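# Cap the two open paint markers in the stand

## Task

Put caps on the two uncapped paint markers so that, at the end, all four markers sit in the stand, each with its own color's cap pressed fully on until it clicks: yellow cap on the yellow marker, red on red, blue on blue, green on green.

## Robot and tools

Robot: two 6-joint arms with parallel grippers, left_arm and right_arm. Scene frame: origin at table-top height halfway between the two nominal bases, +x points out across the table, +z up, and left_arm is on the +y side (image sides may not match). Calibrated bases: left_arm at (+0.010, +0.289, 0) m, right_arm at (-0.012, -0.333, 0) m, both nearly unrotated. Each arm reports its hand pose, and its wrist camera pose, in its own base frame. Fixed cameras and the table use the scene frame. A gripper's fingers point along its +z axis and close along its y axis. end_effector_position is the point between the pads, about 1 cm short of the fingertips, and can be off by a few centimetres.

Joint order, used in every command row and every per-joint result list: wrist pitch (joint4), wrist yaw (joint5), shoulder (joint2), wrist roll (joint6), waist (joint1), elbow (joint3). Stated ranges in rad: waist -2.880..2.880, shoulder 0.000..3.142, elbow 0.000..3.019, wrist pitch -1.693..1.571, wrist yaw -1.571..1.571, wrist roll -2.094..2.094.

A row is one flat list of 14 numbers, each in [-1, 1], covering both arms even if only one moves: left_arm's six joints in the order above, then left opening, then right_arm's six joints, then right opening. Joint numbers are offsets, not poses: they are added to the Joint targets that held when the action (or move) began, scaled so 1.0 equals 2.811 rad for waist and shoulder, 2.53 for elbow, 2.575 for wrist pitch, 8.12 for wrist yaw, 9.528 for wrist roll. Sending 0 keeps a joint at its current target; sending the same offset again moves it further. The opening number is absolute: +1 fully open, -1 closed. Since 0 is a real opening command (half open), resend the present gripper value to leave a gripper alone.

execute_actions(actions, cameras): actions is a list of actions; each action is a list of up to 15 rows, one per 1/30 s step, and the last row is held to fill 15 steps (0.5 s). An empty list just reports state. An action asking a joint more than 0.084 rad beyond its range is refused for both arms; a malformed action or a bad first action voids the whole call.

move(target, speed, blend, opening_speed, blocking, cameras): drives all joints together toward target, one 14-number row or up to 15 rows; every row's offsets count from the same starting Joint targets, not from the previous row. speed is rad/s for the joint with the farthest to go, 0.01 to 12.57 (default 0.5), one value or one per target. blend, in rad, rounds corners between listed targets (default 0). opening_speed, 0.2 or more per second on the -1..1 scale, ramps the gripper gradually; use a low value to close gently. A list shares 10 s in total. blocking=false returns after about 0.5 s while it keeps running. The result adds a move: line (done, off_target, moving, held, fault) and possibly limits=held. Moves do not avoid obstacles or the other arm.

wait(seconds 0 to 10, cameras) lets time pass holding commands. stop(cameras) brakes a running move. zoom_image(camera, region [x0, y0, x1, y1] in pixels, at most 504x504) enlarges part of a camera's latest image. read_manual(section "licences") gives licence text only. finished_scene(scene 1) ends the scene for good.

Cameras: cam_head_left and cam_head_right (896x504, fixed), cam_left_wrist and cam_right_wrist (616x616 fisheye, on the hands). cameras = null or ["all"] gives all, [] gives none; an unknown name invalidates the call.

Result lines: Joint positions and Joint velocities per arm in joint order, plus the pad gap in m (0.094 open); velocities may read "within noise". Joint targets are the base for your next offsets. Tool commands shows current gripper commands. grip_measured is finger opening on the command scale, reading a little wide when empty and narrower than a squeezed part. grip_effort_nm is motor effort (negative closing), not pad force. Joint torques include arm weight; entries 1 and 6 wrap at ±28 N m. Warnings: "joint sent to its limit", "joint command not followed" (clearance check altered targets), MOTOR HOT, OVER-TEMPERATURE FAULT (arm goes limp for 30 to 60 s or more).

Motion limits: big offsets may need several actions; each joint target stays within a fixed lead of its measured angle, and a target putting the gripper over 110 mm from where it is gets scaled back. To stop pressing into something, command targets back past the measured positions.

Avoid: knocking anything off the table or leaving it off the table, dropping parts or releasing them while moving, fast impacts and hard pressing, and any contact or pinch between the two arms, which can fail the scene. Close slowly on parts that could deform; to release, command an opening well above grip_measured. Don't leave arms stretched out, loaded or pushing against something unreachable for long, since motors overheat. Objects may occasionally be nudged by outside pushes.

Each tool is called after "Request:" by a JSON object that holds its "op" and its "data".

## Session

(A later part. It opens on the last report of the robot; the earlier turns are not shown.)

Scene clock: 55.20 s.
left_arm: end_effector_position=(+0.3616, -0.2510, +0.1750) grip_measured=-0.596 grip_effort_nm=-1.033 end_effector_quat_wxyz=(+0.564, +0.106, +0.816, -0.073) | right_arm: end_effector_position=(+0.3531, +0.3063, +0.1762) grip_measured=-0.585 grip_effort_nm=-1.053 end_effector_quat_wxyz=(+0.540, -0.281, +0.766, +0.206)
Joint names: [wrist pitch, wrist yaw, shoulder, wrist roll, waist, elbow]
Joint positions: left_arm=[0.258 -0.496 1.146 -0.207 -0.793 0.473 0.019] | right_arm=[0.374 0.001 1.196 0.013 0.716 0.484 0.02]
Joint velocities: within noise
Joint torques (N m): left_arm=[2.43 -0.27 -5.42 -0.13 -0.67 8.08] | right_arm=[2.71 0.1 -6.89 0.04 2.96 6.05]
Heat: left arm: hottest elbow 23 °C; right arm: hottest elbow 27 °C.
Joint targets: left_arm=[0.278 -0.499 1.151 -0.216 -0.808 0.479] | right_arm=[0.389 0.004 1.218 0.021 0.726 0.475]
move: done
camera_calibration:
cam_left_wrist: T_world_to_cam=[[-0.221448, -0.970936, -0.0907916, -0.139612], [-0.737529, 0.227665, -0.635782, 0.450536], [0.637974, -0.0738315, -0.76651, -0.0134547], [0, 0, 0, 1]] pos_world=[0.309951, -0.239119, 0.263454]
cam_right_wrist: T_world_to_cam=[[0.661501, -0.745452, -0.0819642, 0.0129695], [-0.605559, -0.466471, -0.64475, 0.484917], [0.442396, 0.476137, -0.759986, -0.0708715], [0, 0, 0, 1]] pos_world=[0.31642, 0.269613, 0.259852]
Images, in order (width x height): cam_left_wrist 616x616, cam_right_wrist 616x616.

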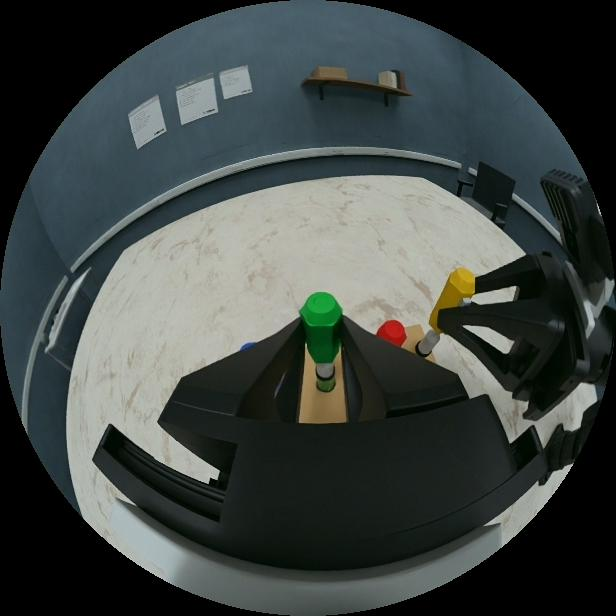

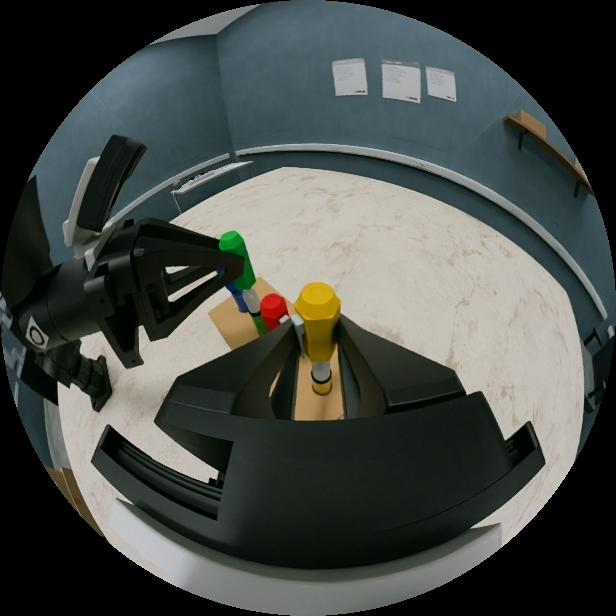

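Request:
{"op": "zoom_image", "data": {"camera": "cam_right_wrist", "region": [300, 340, 336, 376]}}

Request:
{"op": "zoom_image", "data": {"camera": "cam_right_wrist", "region": [285, 275, 355, 345]}}

Scaled by 14.000 from the camera's 616x616 image, which has a finer 880x880 frame.

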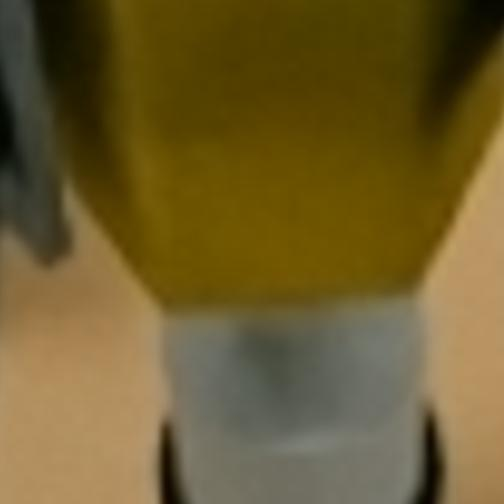

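Scaled by 7.200 from the camera's 616x616 image, which has a finer 880x880 frame.

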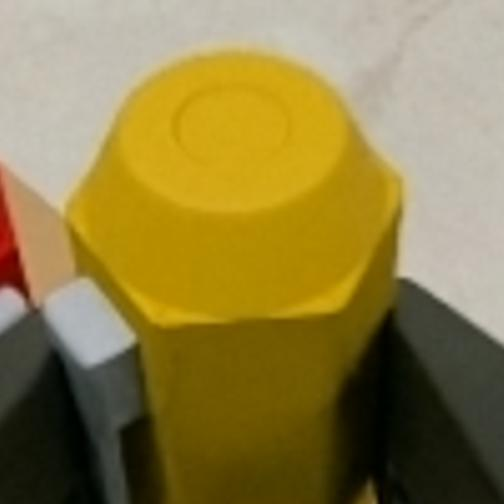

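Request:
{"op": "zoom_image", "data": {"camera": "cam_left_wrist", "region": [285, 275, 355, 345]}}

Request:
{"op": "zoom_image", "data": {"camera": "cam_left_wrist", "region": [307, 340, 343, 376]}}

Scaled by 7.200 from the camera's 616x616 image, which has a finer 880x880 frame.

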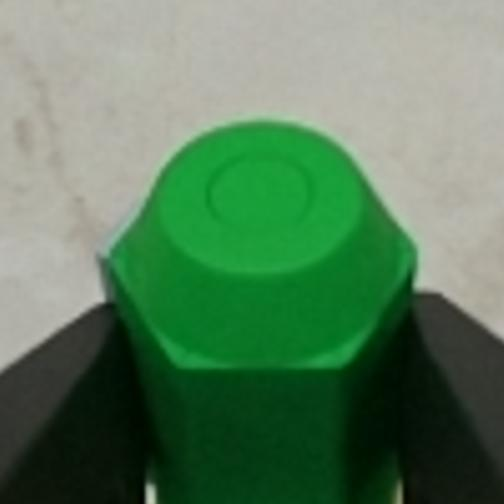

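Scaled by 14.000 from the camera's 616x616 image, which has a finer 880x880 frame.

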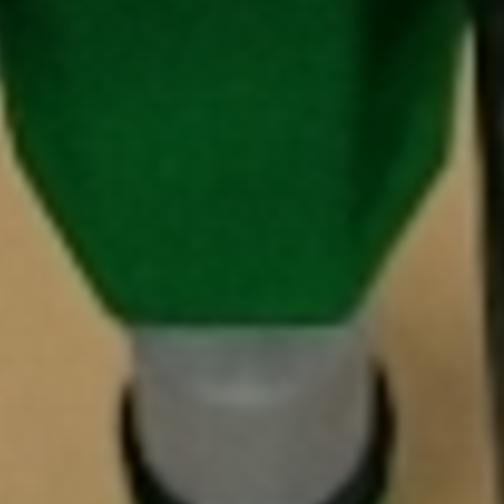

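Request:
{"op": "move", "data": {"target": [0.01181, 0, 0.00729, 0, -0.00053, -0.00383, -0.78, 0.01099, 0, 0.00733, 0, 0, -0.00344, -0.78], "speed": 0.1, "cameras": ["cam_left_wrist", "cam_right_wrist"]}}

Request:
{"op": "zoom_image", "data": {"camera": "cam_left_wrist", "region": [300, 335, 350, 385]}}

Request:
{"op": "zoom_image", "data": {"camera": "cam_right_wrist", "region": [295, 335, 345, 385]}}

Request:
{"op": "zoom_image", "data": {"camera": "cam_left_wrist", "region": [400, 305, 450, 355]}}

Request:
{"op": "zoom_image", "data": {"camera": "cam_right_wrist", "region": [225, 265, 275, 315]}}

Scene clock: 59.33 s.
left_arm: end_effector_position=(+0.3615, -0.2519, +0.1680) grip_measured=-0.596 grip_effort_nm=-1.028 end_effector_quat_wxyz=(+0.564, +0.107, +0.816, -0.074) | right_arm: end_effector_position=(+0.3532, +0.3066, +0.1689) grip_measured=-0.585 grip_effort_nm=-1.062 end_effector_quat_wxyz=(+0.539, -0.281, +0.767, +0.205)
Joint names: [wrist pitch, wrist yaw, shoulder, wrist roll, waist, elbow]
Joint positions: left_arm=[0.289 -0.496 1.166 -0.207 -0.794 0.464 0.019] | right_arm=[0.402 0.001 1.217 0.013 0.716 0.475 0.02]
Joint velocities: within noise
Joint torques (N m): left_arm=[2.39 -0.27 -5.54 -0.13 -0.67 7.91] | right_arm=[2.76 0.1 -6.95 0.04 2.9 5.89]
Heat: left arm: hottest elbow 24 °C; right arm: hottest elbow 27 °C.
Joint targets: left_arm=[0.308 -0.499 1.172 -0.216 -0.810 0.469] | right_arm=[0.417 0.004 1.238 0.021 0.726 0.466]
move: done
camera_calibration:
cam_left_wrist: T_world_to_cam=[[-0.222881, -0.97062, -0.0906665, -0.140462], [-0.73701, 0.22865, -0.636031, 0.446311], [0.638075, -0.0749369, -0.766319, -0.0191546], [0, 0, 0, 1]] pos_world=[0.309852, -0.239819, 0.256454]
cam_right_wrist: T_world_to_cam=[[0.661735, -0.745244, -0.0819604, 0.0124152], [-0.606102, -0.467407, -0.643561, 0.4807], [0.441301, 0.475543, -0.760994, -0.0758625], [0, 0, 0, 1]] pos_world=[0.316616, 0.270011, 0.252647]
Images, in order (width x height): cam_left_wrist 616x616, cam_right_wrist 616x616.

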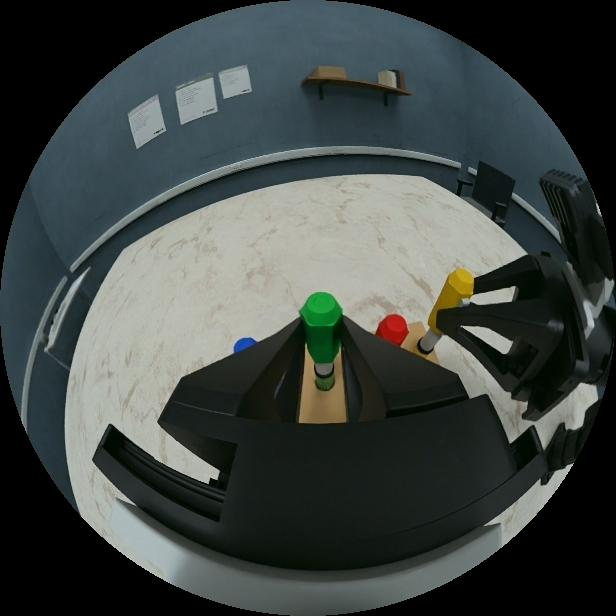

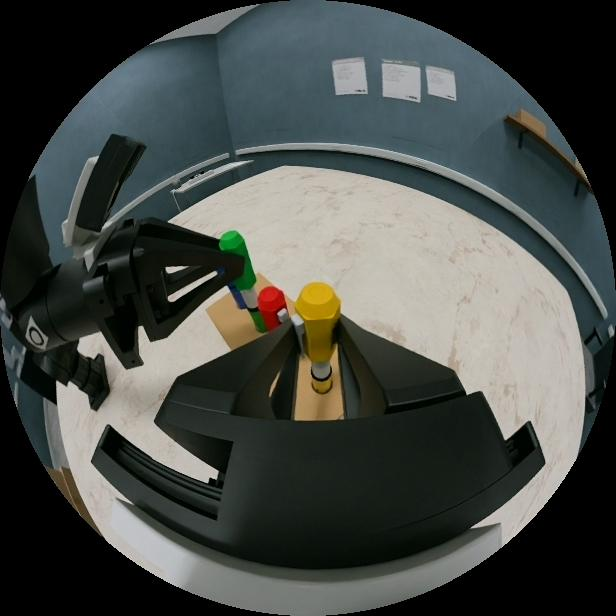

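Scaled by 10.080 from the camera's 616x616 image, which has a finer 880x880 frame.

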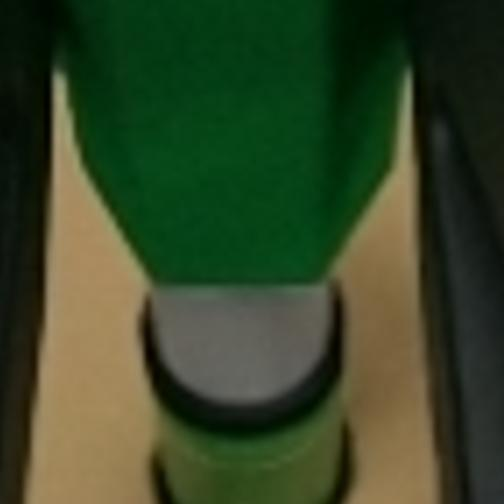

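Scaled by 10.080 from the camera's 616x616 image, which has a finer 880x880 frame.

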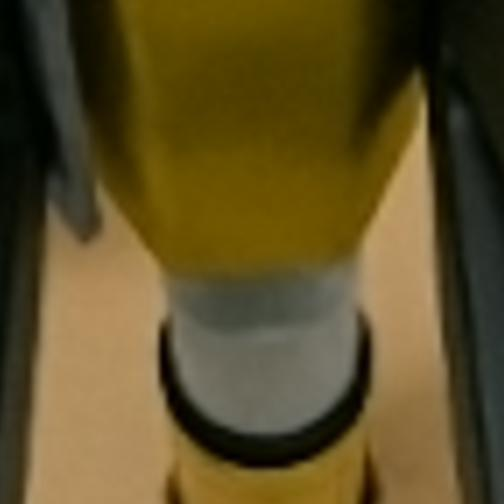

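Scaled by 10.080 from the camera's 616x616 image, which has a finer 880x880 frame.

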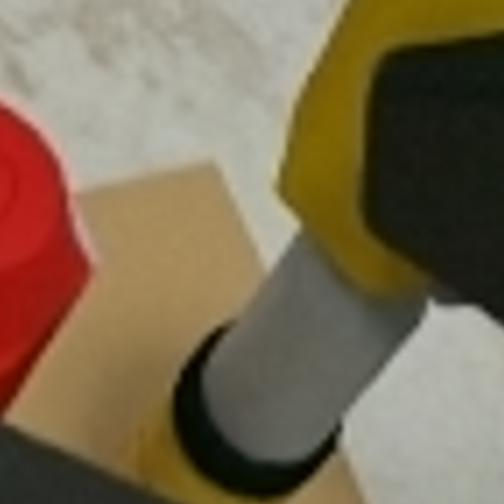

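Scaled by 10.080 from the camera's 616x616 image, which has a finer 880x880 frame.

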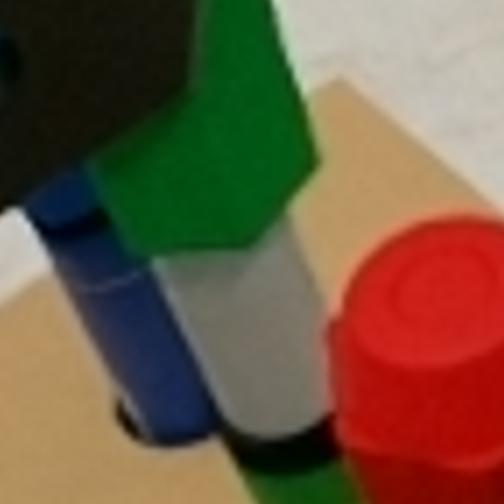

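Request:
{"op": "move", "data": {"target": [0.01697, 0, 0.01039, 0, 0, -0.00569, -0.78, 0.01713, 0, 0.01113, 0, 0, -0.00506, -0.78], "speed": 0.1, "cameras": ["cam_left_wrist", "cam_right_wrist"]}}

Request:
{"op": "zoom_image", "data": {"camera": "cam_left_wrist", "region": [300, 335, 350, 385]}}

Request:
{"op": "zoom_image", "data": {"camera": "cam_right_wrist", "region": [295, 335, 345, 385]}}

Request:
{"op": "zoom_image", "data": {"camera": "cam_left_wrist", "region": [400, 305, 450, 355]}}

Request:
{"op": "zoom_image", "data": {"camera": "cam_right_wrist", "region": [225, 265, 275, 315]}}

Scene clock: 61.43 s.
left_arm: end_effector_position=(+0.3615, -0.2519, +0.1579) grip_measured=-0.596 grip_effort_nm=-1.033 end_effector_quat_wxyz=(+0.564, +0.107, +0.816, -0.074) | right_arm: end_effector_position=(+0.3533, +0.3068, +0.1589) grip_measured=-0.585 grip_effort_nm=-1.057 end_effector_quat_wxyz=(+0.540, -0.281, +0.767, +0.206)
Joint names: [wrist pitch, wrist yaw, shoulder, wrist roll, waist, elbow]
Joint positions: left_arm=[0.332 -0.496 1.196 -0.207 -0.794 0.45 0.019] | right_arm=[0.446 0.001 1.248 0.013 0.716 0.462 0.02]
Joint velocities: within noise
Joint torques (N m): left_arm=[2.41 -0.27 -5.71 -0.14 -0.67 7.65] | right_arm=[2.84 0.1 -7.12 0.04 2.96 5.68]
Heat: left arm: hottest elbow 24 °C; right arm: hottest elbow 27 °C.
Joint targets: left_arm=[0.352 -0.499 1.201 -0.216 -0.809 0.455] | right_arm=[0.461 0.004 1.269 0.021 0.726 0.453]
move: done
camera_calibration:
cam_left_wrist: T_world_to_cam=[[-0.222881, -0.97062, -0.0906665, -0.141452], [-0.73701, 0.22865, -0.636031, 0.439984], [0.638075, -0.0749369, -0.766319, -0.0269657], [0, 0, 0, 1]] pos_world=[0.309952, -0.239919, 0.246354]
cam_right_wrist: T_world_to_cam=[[0.661753, -0.745229, -0.0819512, 0.0115836], [-0.605728, -0.467039, -0.644181, 0.474201], [0.441788, 0.475929, -0.76047, -0.0838569], [0, 0, 0, 1]] pos_world=[0.316618, 0.270012, 0.24265]
Images, in order (width x height): cam_left_wrist 616x616, cam_right_wrist 616x616.

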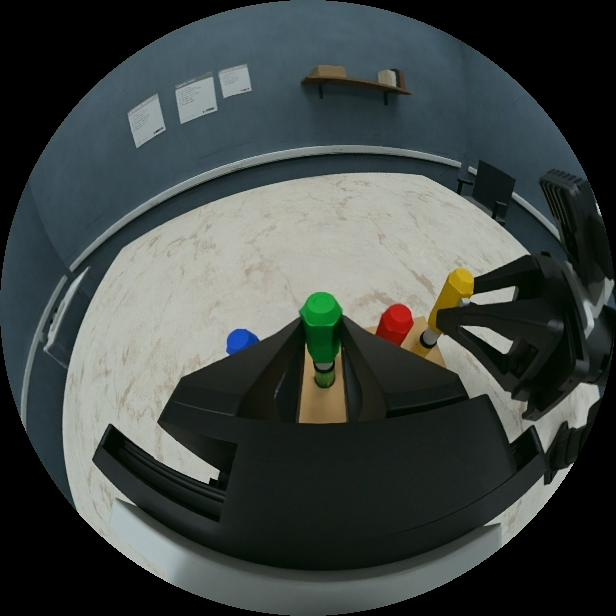

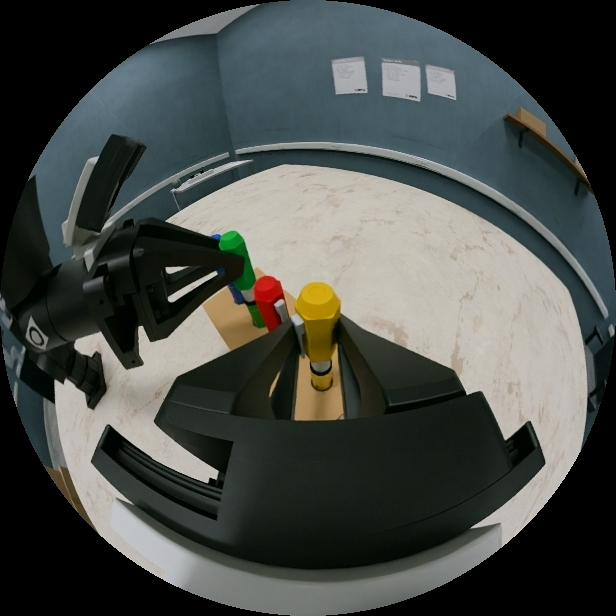

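Scaled by 10.080 from the camera's 616x616 image, which has a finer 880x880 frame.

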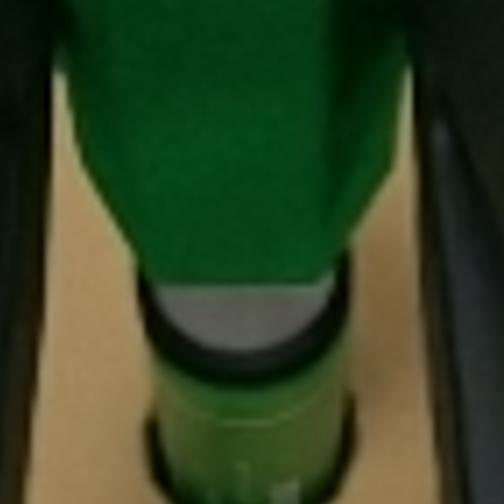

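Scaled by 10.080 from the camera's 616x616 image, which has a finer 880x880 frame.

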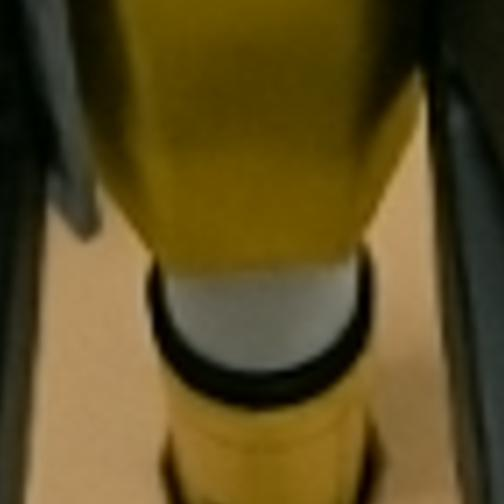

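Scaled by 10.080 from the camera's 616x616 image, which has a finer 880x880 frame.

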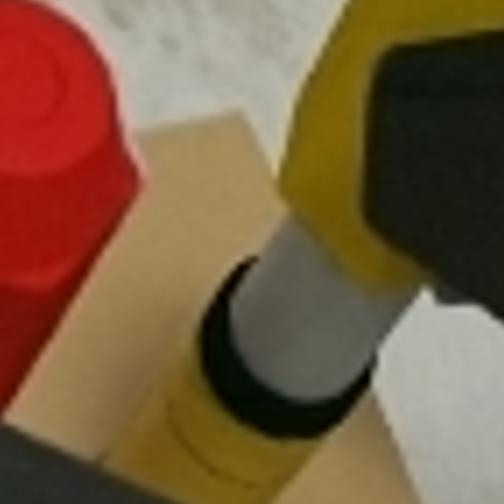

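Scaled by 10.080 from the camera's 616x616 image, which has a finer 880x880 frame.

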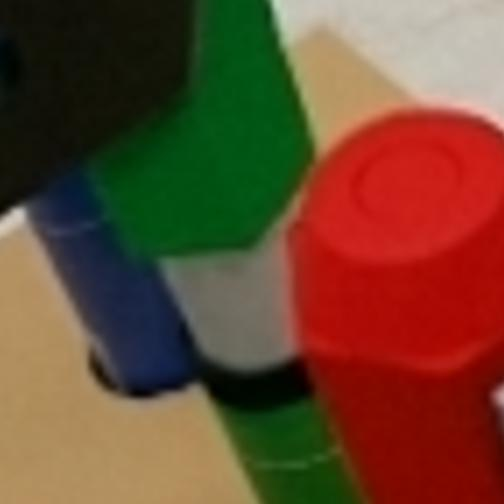

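Request:
{"op": "move", "data": {"target": [0.01880, 0, 0.01210, 0, 0, -0.00589, -0.78, 0.02225, 0, 0.01491, 0, 0, -0.00609, -0.78], "speed": 0.1, "cameras": ["cam_left_wrist", "cam_right_wrist"]}}

Request:
{"op": "zoom_image", "data": {"camera": "cam_left_wrist", "region": [300, 335, 350, 385]}}

Request:
{"op": "zoom_image", "data": {"camera": "cam_right_wrist", "region": [295, 335, 345, 385]}}

Request:
{"op": "zoom_image", "data": {"camera": "cam_left_wrist", "region": [400, 305, 450, 355]}}

Request:
{"op": "zoom_image", "data": {"camera": "cam_right_wrist", "region": [225, 265, 275, 315]}}

Scene clock: 63.70 s.
left_arm: end_effector_position=(+0.3619, -0.2523, +0.1485) grip_measured=-0.596 grip_effort_nm=-1.038 end_effector_quat_wxyz=(+0.565, +0.106, +0.815, -0.075) | right_arm: end_effector_position=(+0.3542, +0.3074, +0.1578) grip_measured=-0.585 grip_effort_nm=-1.062 end_effector_quat_wxyz=(+0.552, -0.278, +0.758, +0.210)
Joint names: [wrist pitch, wrist yaw, shoulder, wrist roll, waist, elbow]
Joint positions: left_arm=[0.381 -0.497 1.228 -0.207 -0.794 0.437 0.019] | right_arm=[0.514 0.001 1.27 0.013 0.716 0.448 0.019]
Joint velocities: within noise
Joint torques (N m): left_arm=[2.37 -0.26 -5.71 -0.14 -0.62 7.24] | right_arm=[2.4 0.1 -5.36 0.04 2.96 5.44]
Heat: left arm: hottest elbow 24 °C; right arm: hottest elbow 27 °C.
Joint targets: left_arm=[0.400 -0.499 1.235 -0.216 -0.809 0.440] | right_arm=[0.519 0.004 1.311 0.021 0.726 0.438]
move: off_target (right_arm); right_arm: the shoulder is farthest, 0.040 rad from its target
camera_calibration:
cam_left_wrist: T_world_to_cam=[[-0.222291, -0.97092, -0.0888907, -0.143071], [-0.735511, 0.226842, -0.638409, 0.433635], [0.640008, -0.0765322, -0.764547, -0.0357948], [0, 0, 0, 1]] pos_world=[0.310049, -0.240017, 0.236752]
cam_right_wrist: T_world_to_cam=[[0.663414, -0.7438, -0.0815009, 0.0103103], [-0.590203, -0.45322, -0.668021, 0.468367], [0.459936, 0.491277, -0.739666, -0.0999906], [0, 0, 0, 1]] pos_world=[0.315581, 0.269065, 0.23976]
Images, in order (width x height): cam_left_wrist 616x616, cam_right_wrist 616x616.

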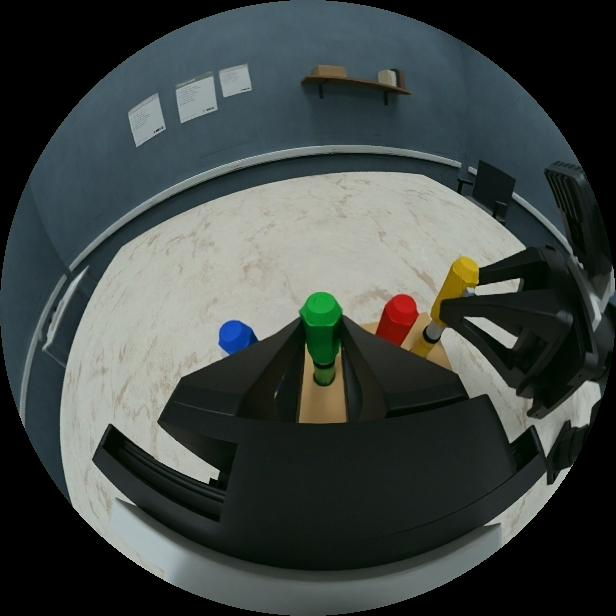

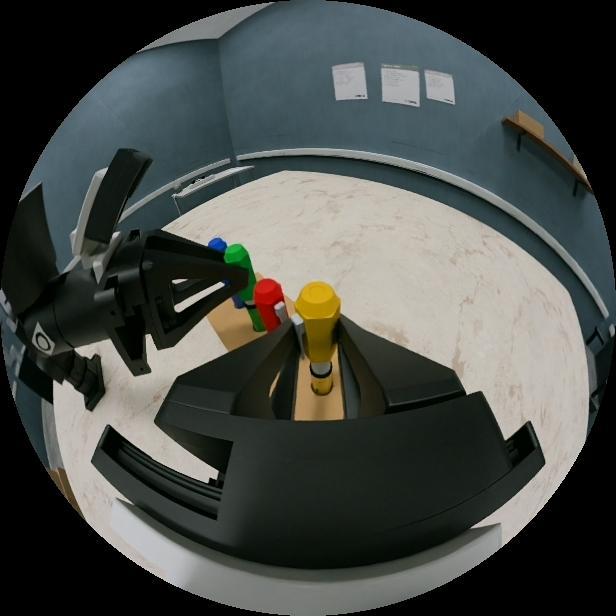

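Scaled by 10.080 from the camera's 616x616 image, which has a finer 880x880 frame.

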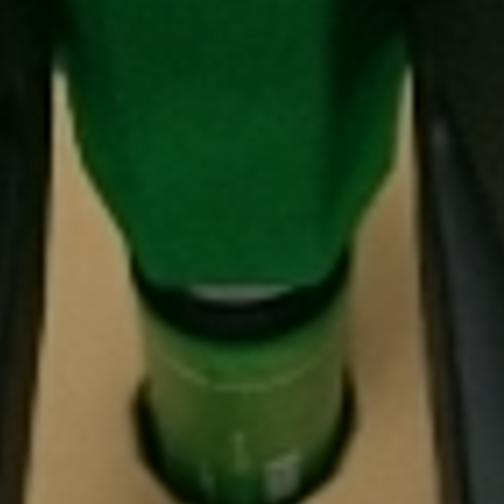

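Scaled by 10.080 from the camera's 616x616 image, which has a finer 880x880 frame.

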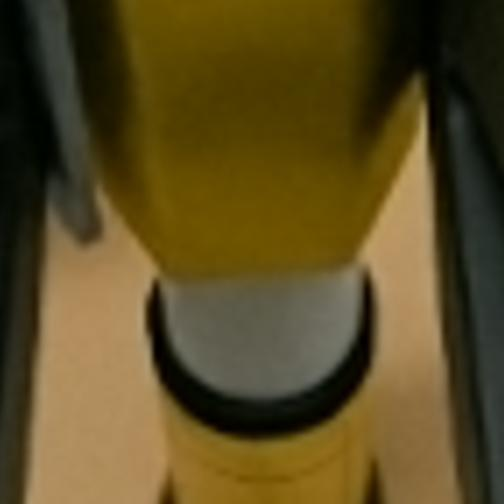

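Scaled by 10.080 from the camera's 616x616 image, which has a finer 880x880 frame.

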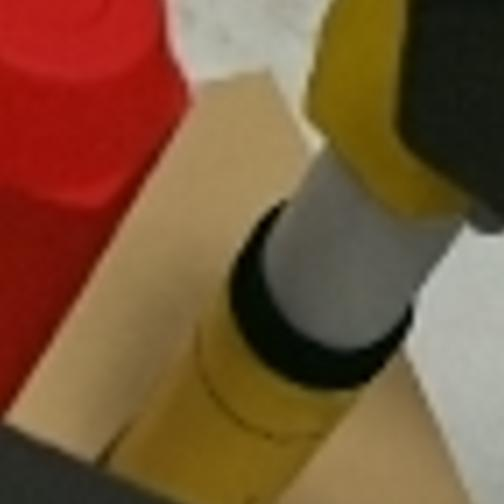

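Scaled by 10.080 from the camera's 616x616 image, which has a finer 880x880 frame.

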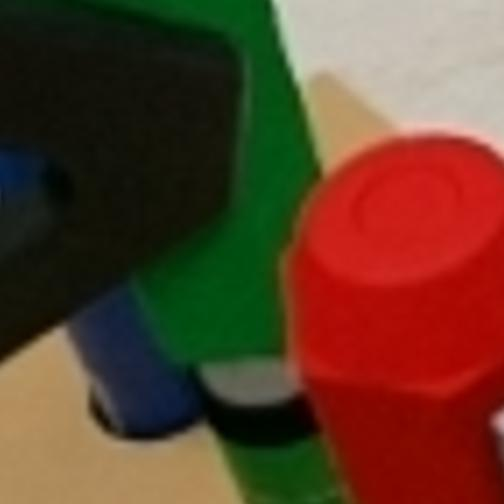

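Request:
{"op": "zoom_image", "data": {"camera": "cam_right_wrist", "region": [250, 265, 330, 345]}}

Request:
{"op": "zoom_image", "data": {"camera": "cam_left_wrist", "region": [380, 240, 500, 360]}}

Request:
{"op": "zoom_image", "data": {"camera": "cam_head_right", "region": [330, 180, 530, 330]}}

Scaled by 6.300 from the camera's 616x616 image, which has a finer 880x880 frame.

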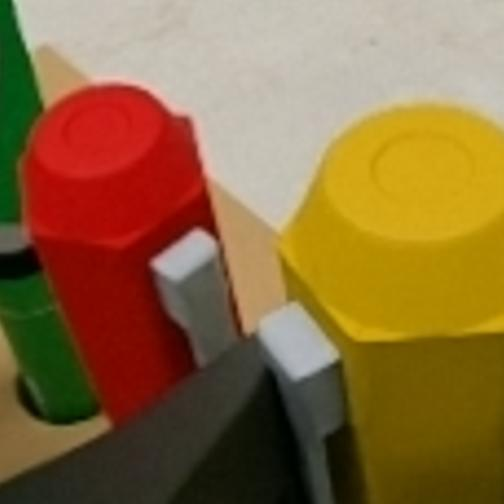

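Scaled by 4.200 from the camera's 616x616 image, which has a finer 880x880 frame.

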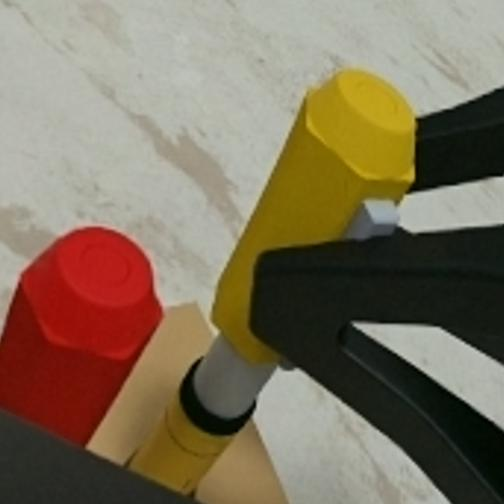

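This scene's latest camera images include none from cam_head_right. They are from: cam_left_wrist, cam_right_wrist. cam_head_right's image comes with the result of a call that names it in "cameras".

Request:
{"op": "zoom_image", "data": {"camera": "cam_left_wrist", "region": [422, 290, 458, 326]}}

Request:
{"op": "zoom_image", "data": {"camera": "cam_left_wrist", "region": [420, 250, 490, 320]}}

Scaled by 14.000 from the camera's 616x616 image, which has a finer 880x880 frame.

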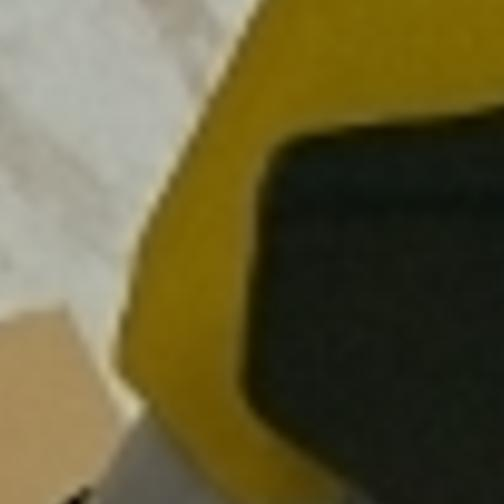

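Scaled by 7.200 from the camera's 616x616 image, which has a finer 880x880 frame.

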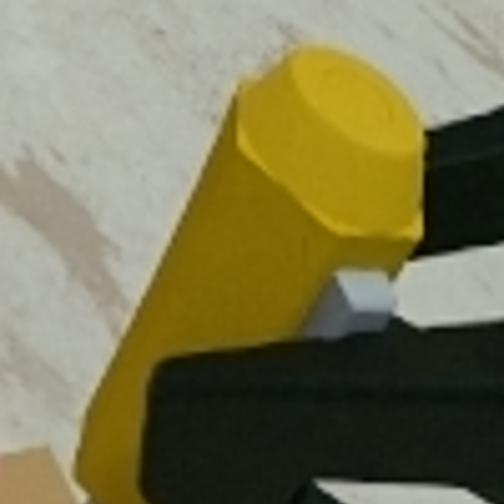

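Request:
{"op": "zoom_image", "data": {"camera": "cam_left_wrist", "region": [414, 314, 450, 350]}}

Request:
{"op": "zoom_image", "data": {"camera": "cam_left_wrist", "region": [404, 322, 440, 358]}}

Scaled by 14.000 from the camera's 616x616 image, which has a finer 880x880 frame.

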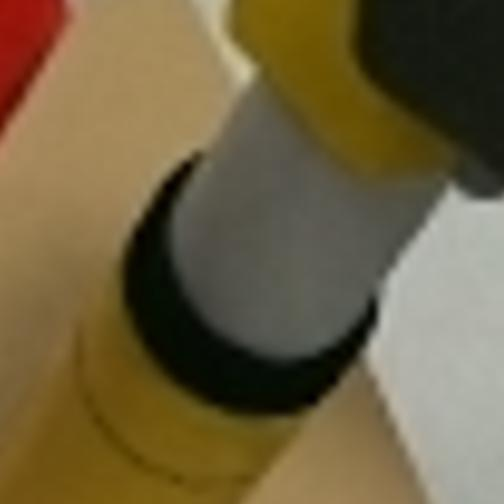

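Scaled by 14.000 from the camera's 616x616 image, which has a finer 880x880 frame.

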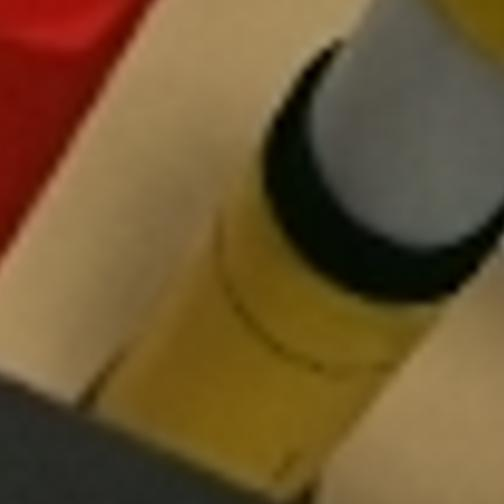

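Request:
{"op": "move", "data": {"target": [[0.00629, 0, 0.00420, 0, 0, -0.00249, -0.78, -0.04113, 0, -0.03298, 0, 0, 0.01549, -0.78], [0.00629, 0, 0.00420, 0, 0, -0.00249, -0.78, -0.02431, 0, -0.01658, 0, 0, 0.00593, -0.78]], "speed": 0.1, "cameras": ["cam_left_wrist", "cam_right_wrist"]}}

Request:
{"op": "zoom_image", "data": {"camera": "cam_left_wrist", "region": [300, 335, 350, 385]}}

Request:
{"op": "zoom_image", "data": {"camera": "cam_right_wrist", "region": [295, 335, 345, 385]}}

Request:
{"op": "zoom_image", "data": {"camera": "cam_left_wrist", "region": [400, 285, 470, 355]}}

Request:
{"op": "zoom_image", "data": {"camera": "cam_right_wrist", "region": [225, 265, 275, 315]}}

Scene clock: 72.13 s.
left_arm: end_effector_position=(+0.3619, -0.2528, +0.1478) grip_measured=-0.596 grip_effort_nm=-1.028 end_effector_quat_wxyz=(+0.568, +0.104, +0.813, -0.077) | right_arm: end_effector_position=(+0.3492, +0.3031, +0.1530) grip_measured=-0.587 grip_effort_nm=-1.062 end_effector_quat_wxyz=(+0.534, -0.282, +0.770, +0.203)
Joint names: [wrist pitch, wrist yaw, shoulder, wrist roll, waist, elbow]
Joint positions: left_arm=[0.402 -0.498 1.235 -0.207 -0.796 0.432 0.019] | right_arm=[0.441 0.001 1.243 0.013 0.716 0.448 0.019]
Joint velocities: within noise
Joint torques (N m): left_arm=[2.24 -0.22 -5.42 -0.14 -0.56 7.04] | right_arm=[2.8 0.1 -6.53 0.04 2.96 6.57]
Heat: left arm: hottest elbow 23 °C; right arm: hottest elbow 27 °C.
Joint targets: left_arm=[0.417 -0.499 1.247 -0.216 -0.809 0.433] | right_arm=[0.456 0.004 1.265 0.021 0.726 0.453]
move: done
camera_calibration:
cam_left_wrist: T_world_to_cam=[[-0.222158, -0.971377, -0.084103, -0.144479], [-0.730946, 0.223013, -0.644967, 0.431673], [0.645262, -0.0818099, -0.759568, -0.0403086], [0, 0, 0, 1]] pos_world=[0.309442, -0.23991, 0.235647]
cam_right_wrist: T_world_to_cam=[[0.660645, -0.746213, -0.0819369, 0.0117239], [-0.612604, -0.47281, -0.633378, 0.468739], [0.433894, 0.468633, -0.769492, -0.0785555], [0, 0, 0, 1]] pos_world=[0.31349, 0.267186, 0.237401]
Images, in order (width x height): cam_left_wrist 616x616, cam_right_wrist 616x616.

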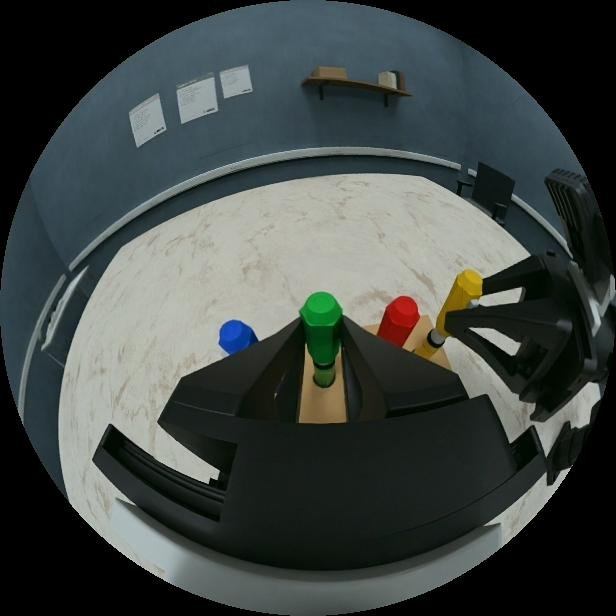

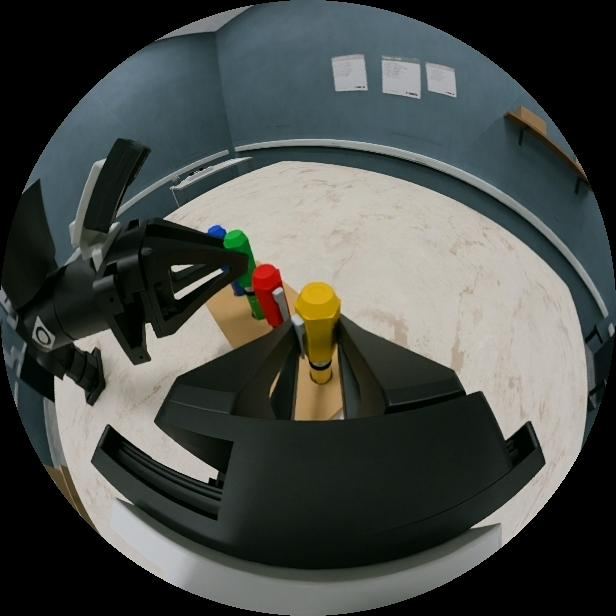

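Scaled by 10.080 from the camera's 616x616 image, which has a finer 880x880 frame.

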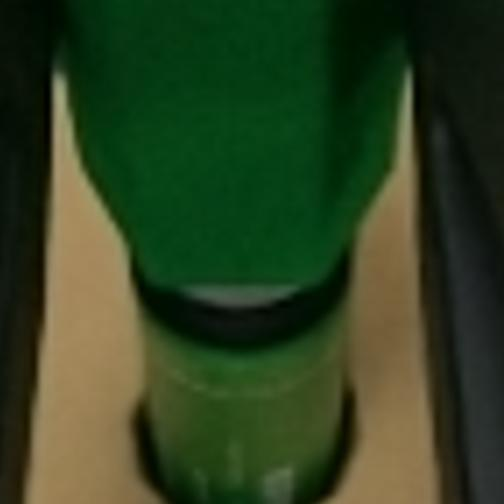

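Scaled by 10.080 from the camera's 616x616 image, which has a finer 880x880 frame.

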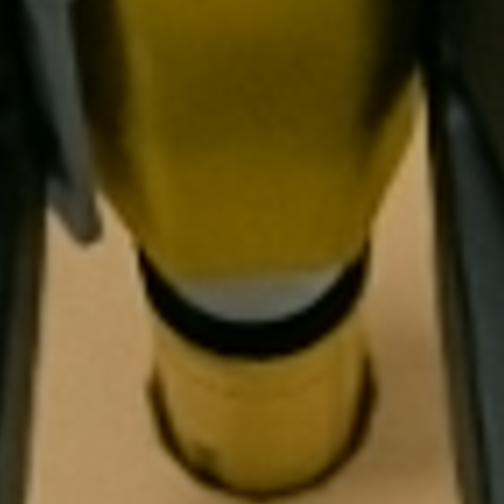

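Scaled by 7.200 from the camera's 616x616 image, which has a finer 880x880 frame.

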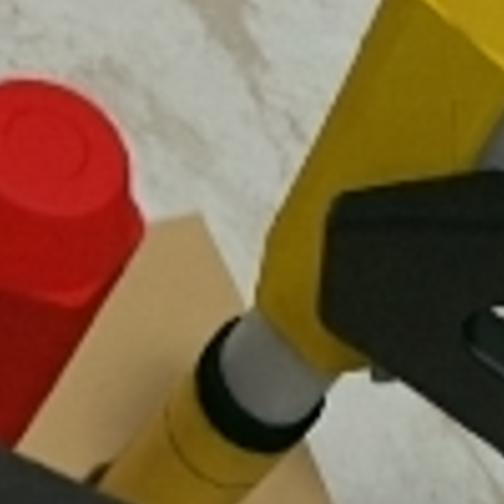

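Scaled by 10.080 from the camera's 616x616 image, which has a finer 880x880 frame.

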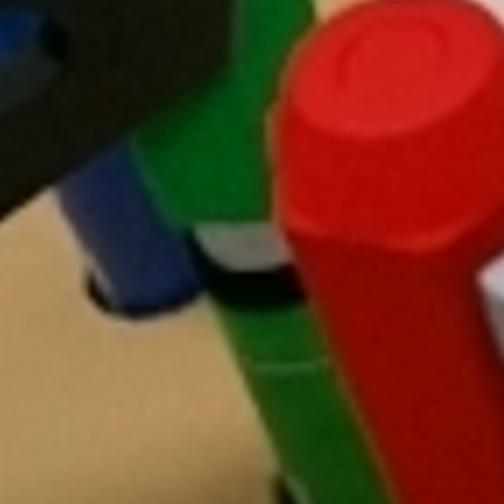

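Request:
{"op": "execute_actions", "data": {"actions": []}}

Request:
{"op": "zoom_image", "data": {"camera": "cam_head_left", "region": [370, 180, 550, 320]}}

Request:
{"op": "zoom_image", "data": {"camera": "cam_head_right", "region": [350, 180, 530, 320]}}

Scene clock: 72.83 s.
left_arm: end_effector_position=(+0.3619, -0.2528, +0.1478) grip_measured=-0.596 grip_effort_nm=-1.033 end_effector_quat_wxyz=(+0.568, +0.104, +0.813, -0.077) | right_arm: end_effector_position=(+0.3493, +0.3031, +0.1531) grip_measured=-0.587 grip_effort_nm=-1.057 end_effector_quat_wxyz=(+0.534, -0.282, +0.770, +0.203)
Joint names: [wrist pitch, wrist yaw, shoulder, wrist roll, waist, elbow]
Joint positions: left_arm=[0.402 -0.498 1.235 -0.207 -0.796 0.432 0.019] | right_arm=[0.441 0.001 1.243 0.013 0.716 0.448 0.019]
Joint velocities: within noise
Joint torques (N m): left_arm=[2.24 -0.22 -5.42 -0.14 -0.56 7.05] | right_arm=[2.73 0.09 -6.95 0.04 2.9 6.57]
Heat: left arm: hottest elbow 23 °C; right arm: hottest elbow 27 °C.
Joint targets: left_arm=[0.416 -0.499 1.247 -0.216 -0.809 0.434] | right_arm=[0.456 0.004 1.265 0.021 0.726 0.453]
Tool commands: left_gripper/opening=-0.78 right_gripper/opening=-0.78
camera_calibration:
cam_left_wrist: T_world_to_cam=[[-0.222158, -0.971377, -0.084103, -0.144479], [-0.730946, 0.223013, -0.644967, 0.431673], [0.645262, -0.0818099, -0.759568, -0.0403086], [0, 0, 0, 1]] pos_world=[0.309442, -0.23991, 0.235647]
cam_right_wrist: T_world_to_cam=[[0.66067, -0.74619, -0.0819523, 0.011722], [-0.612444, -0.472661, -0.633644, 0.468777], [0.434083, 0.468821, -0.769272, -0.0786399], [0, 0, 0, 1]] pos_world=[0.313491, 0.267187, 0.237503]

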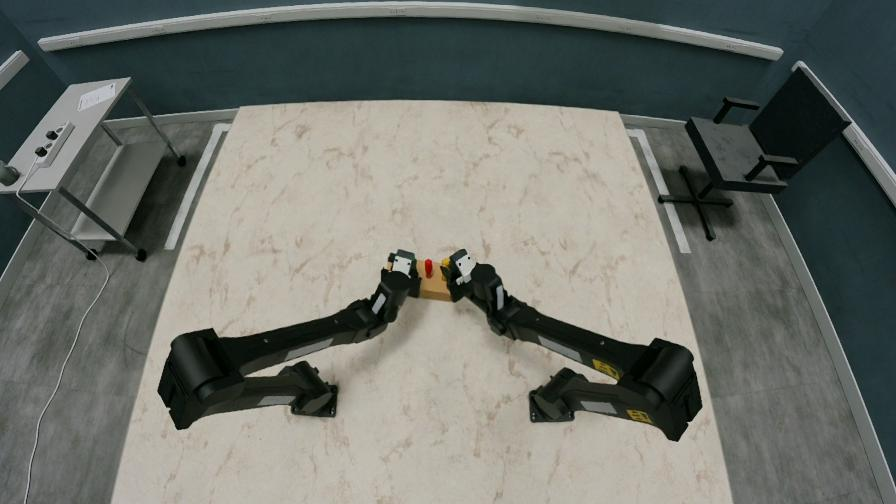

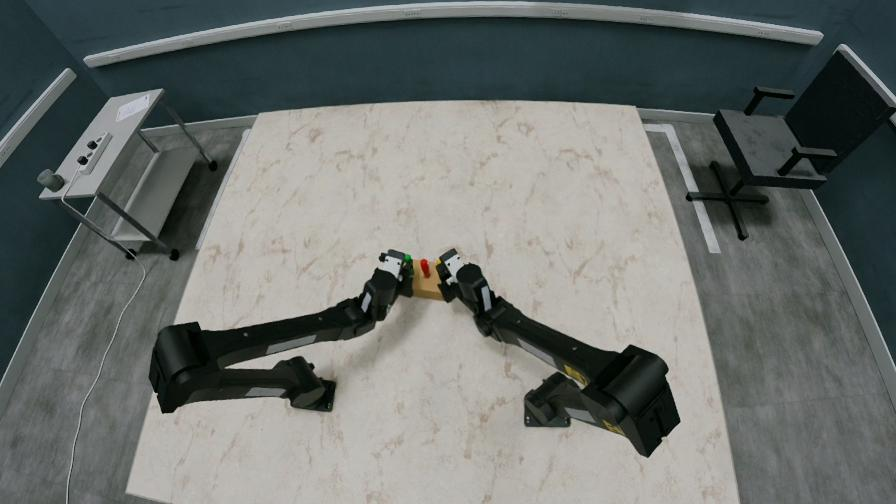

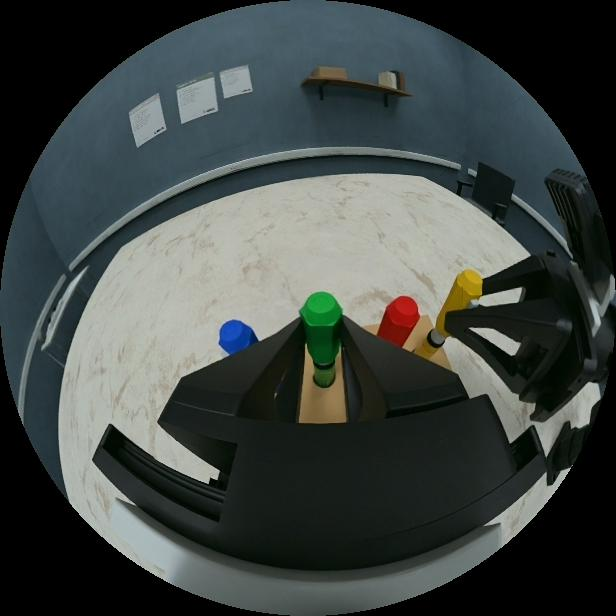

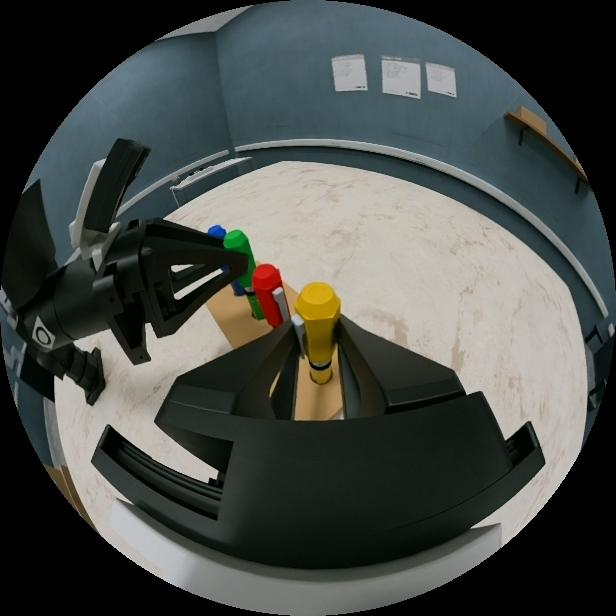

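Scaled by 2.800 from the camera's 896x504 image, which has a finer 1280x720 frame.

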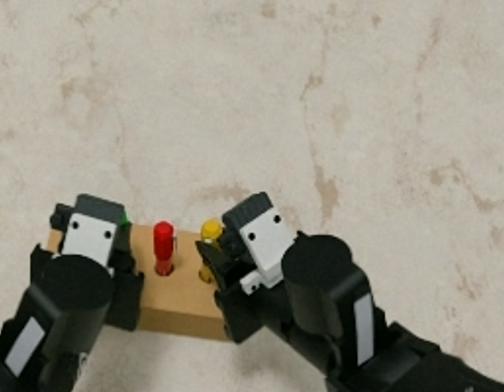

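Scaled by 2.800 from the camera's 896x504 image, which has a finer 1280x720 frame.

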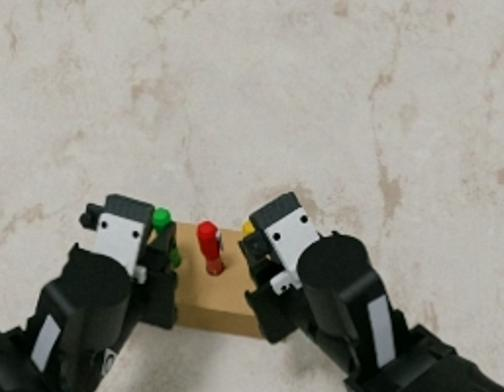

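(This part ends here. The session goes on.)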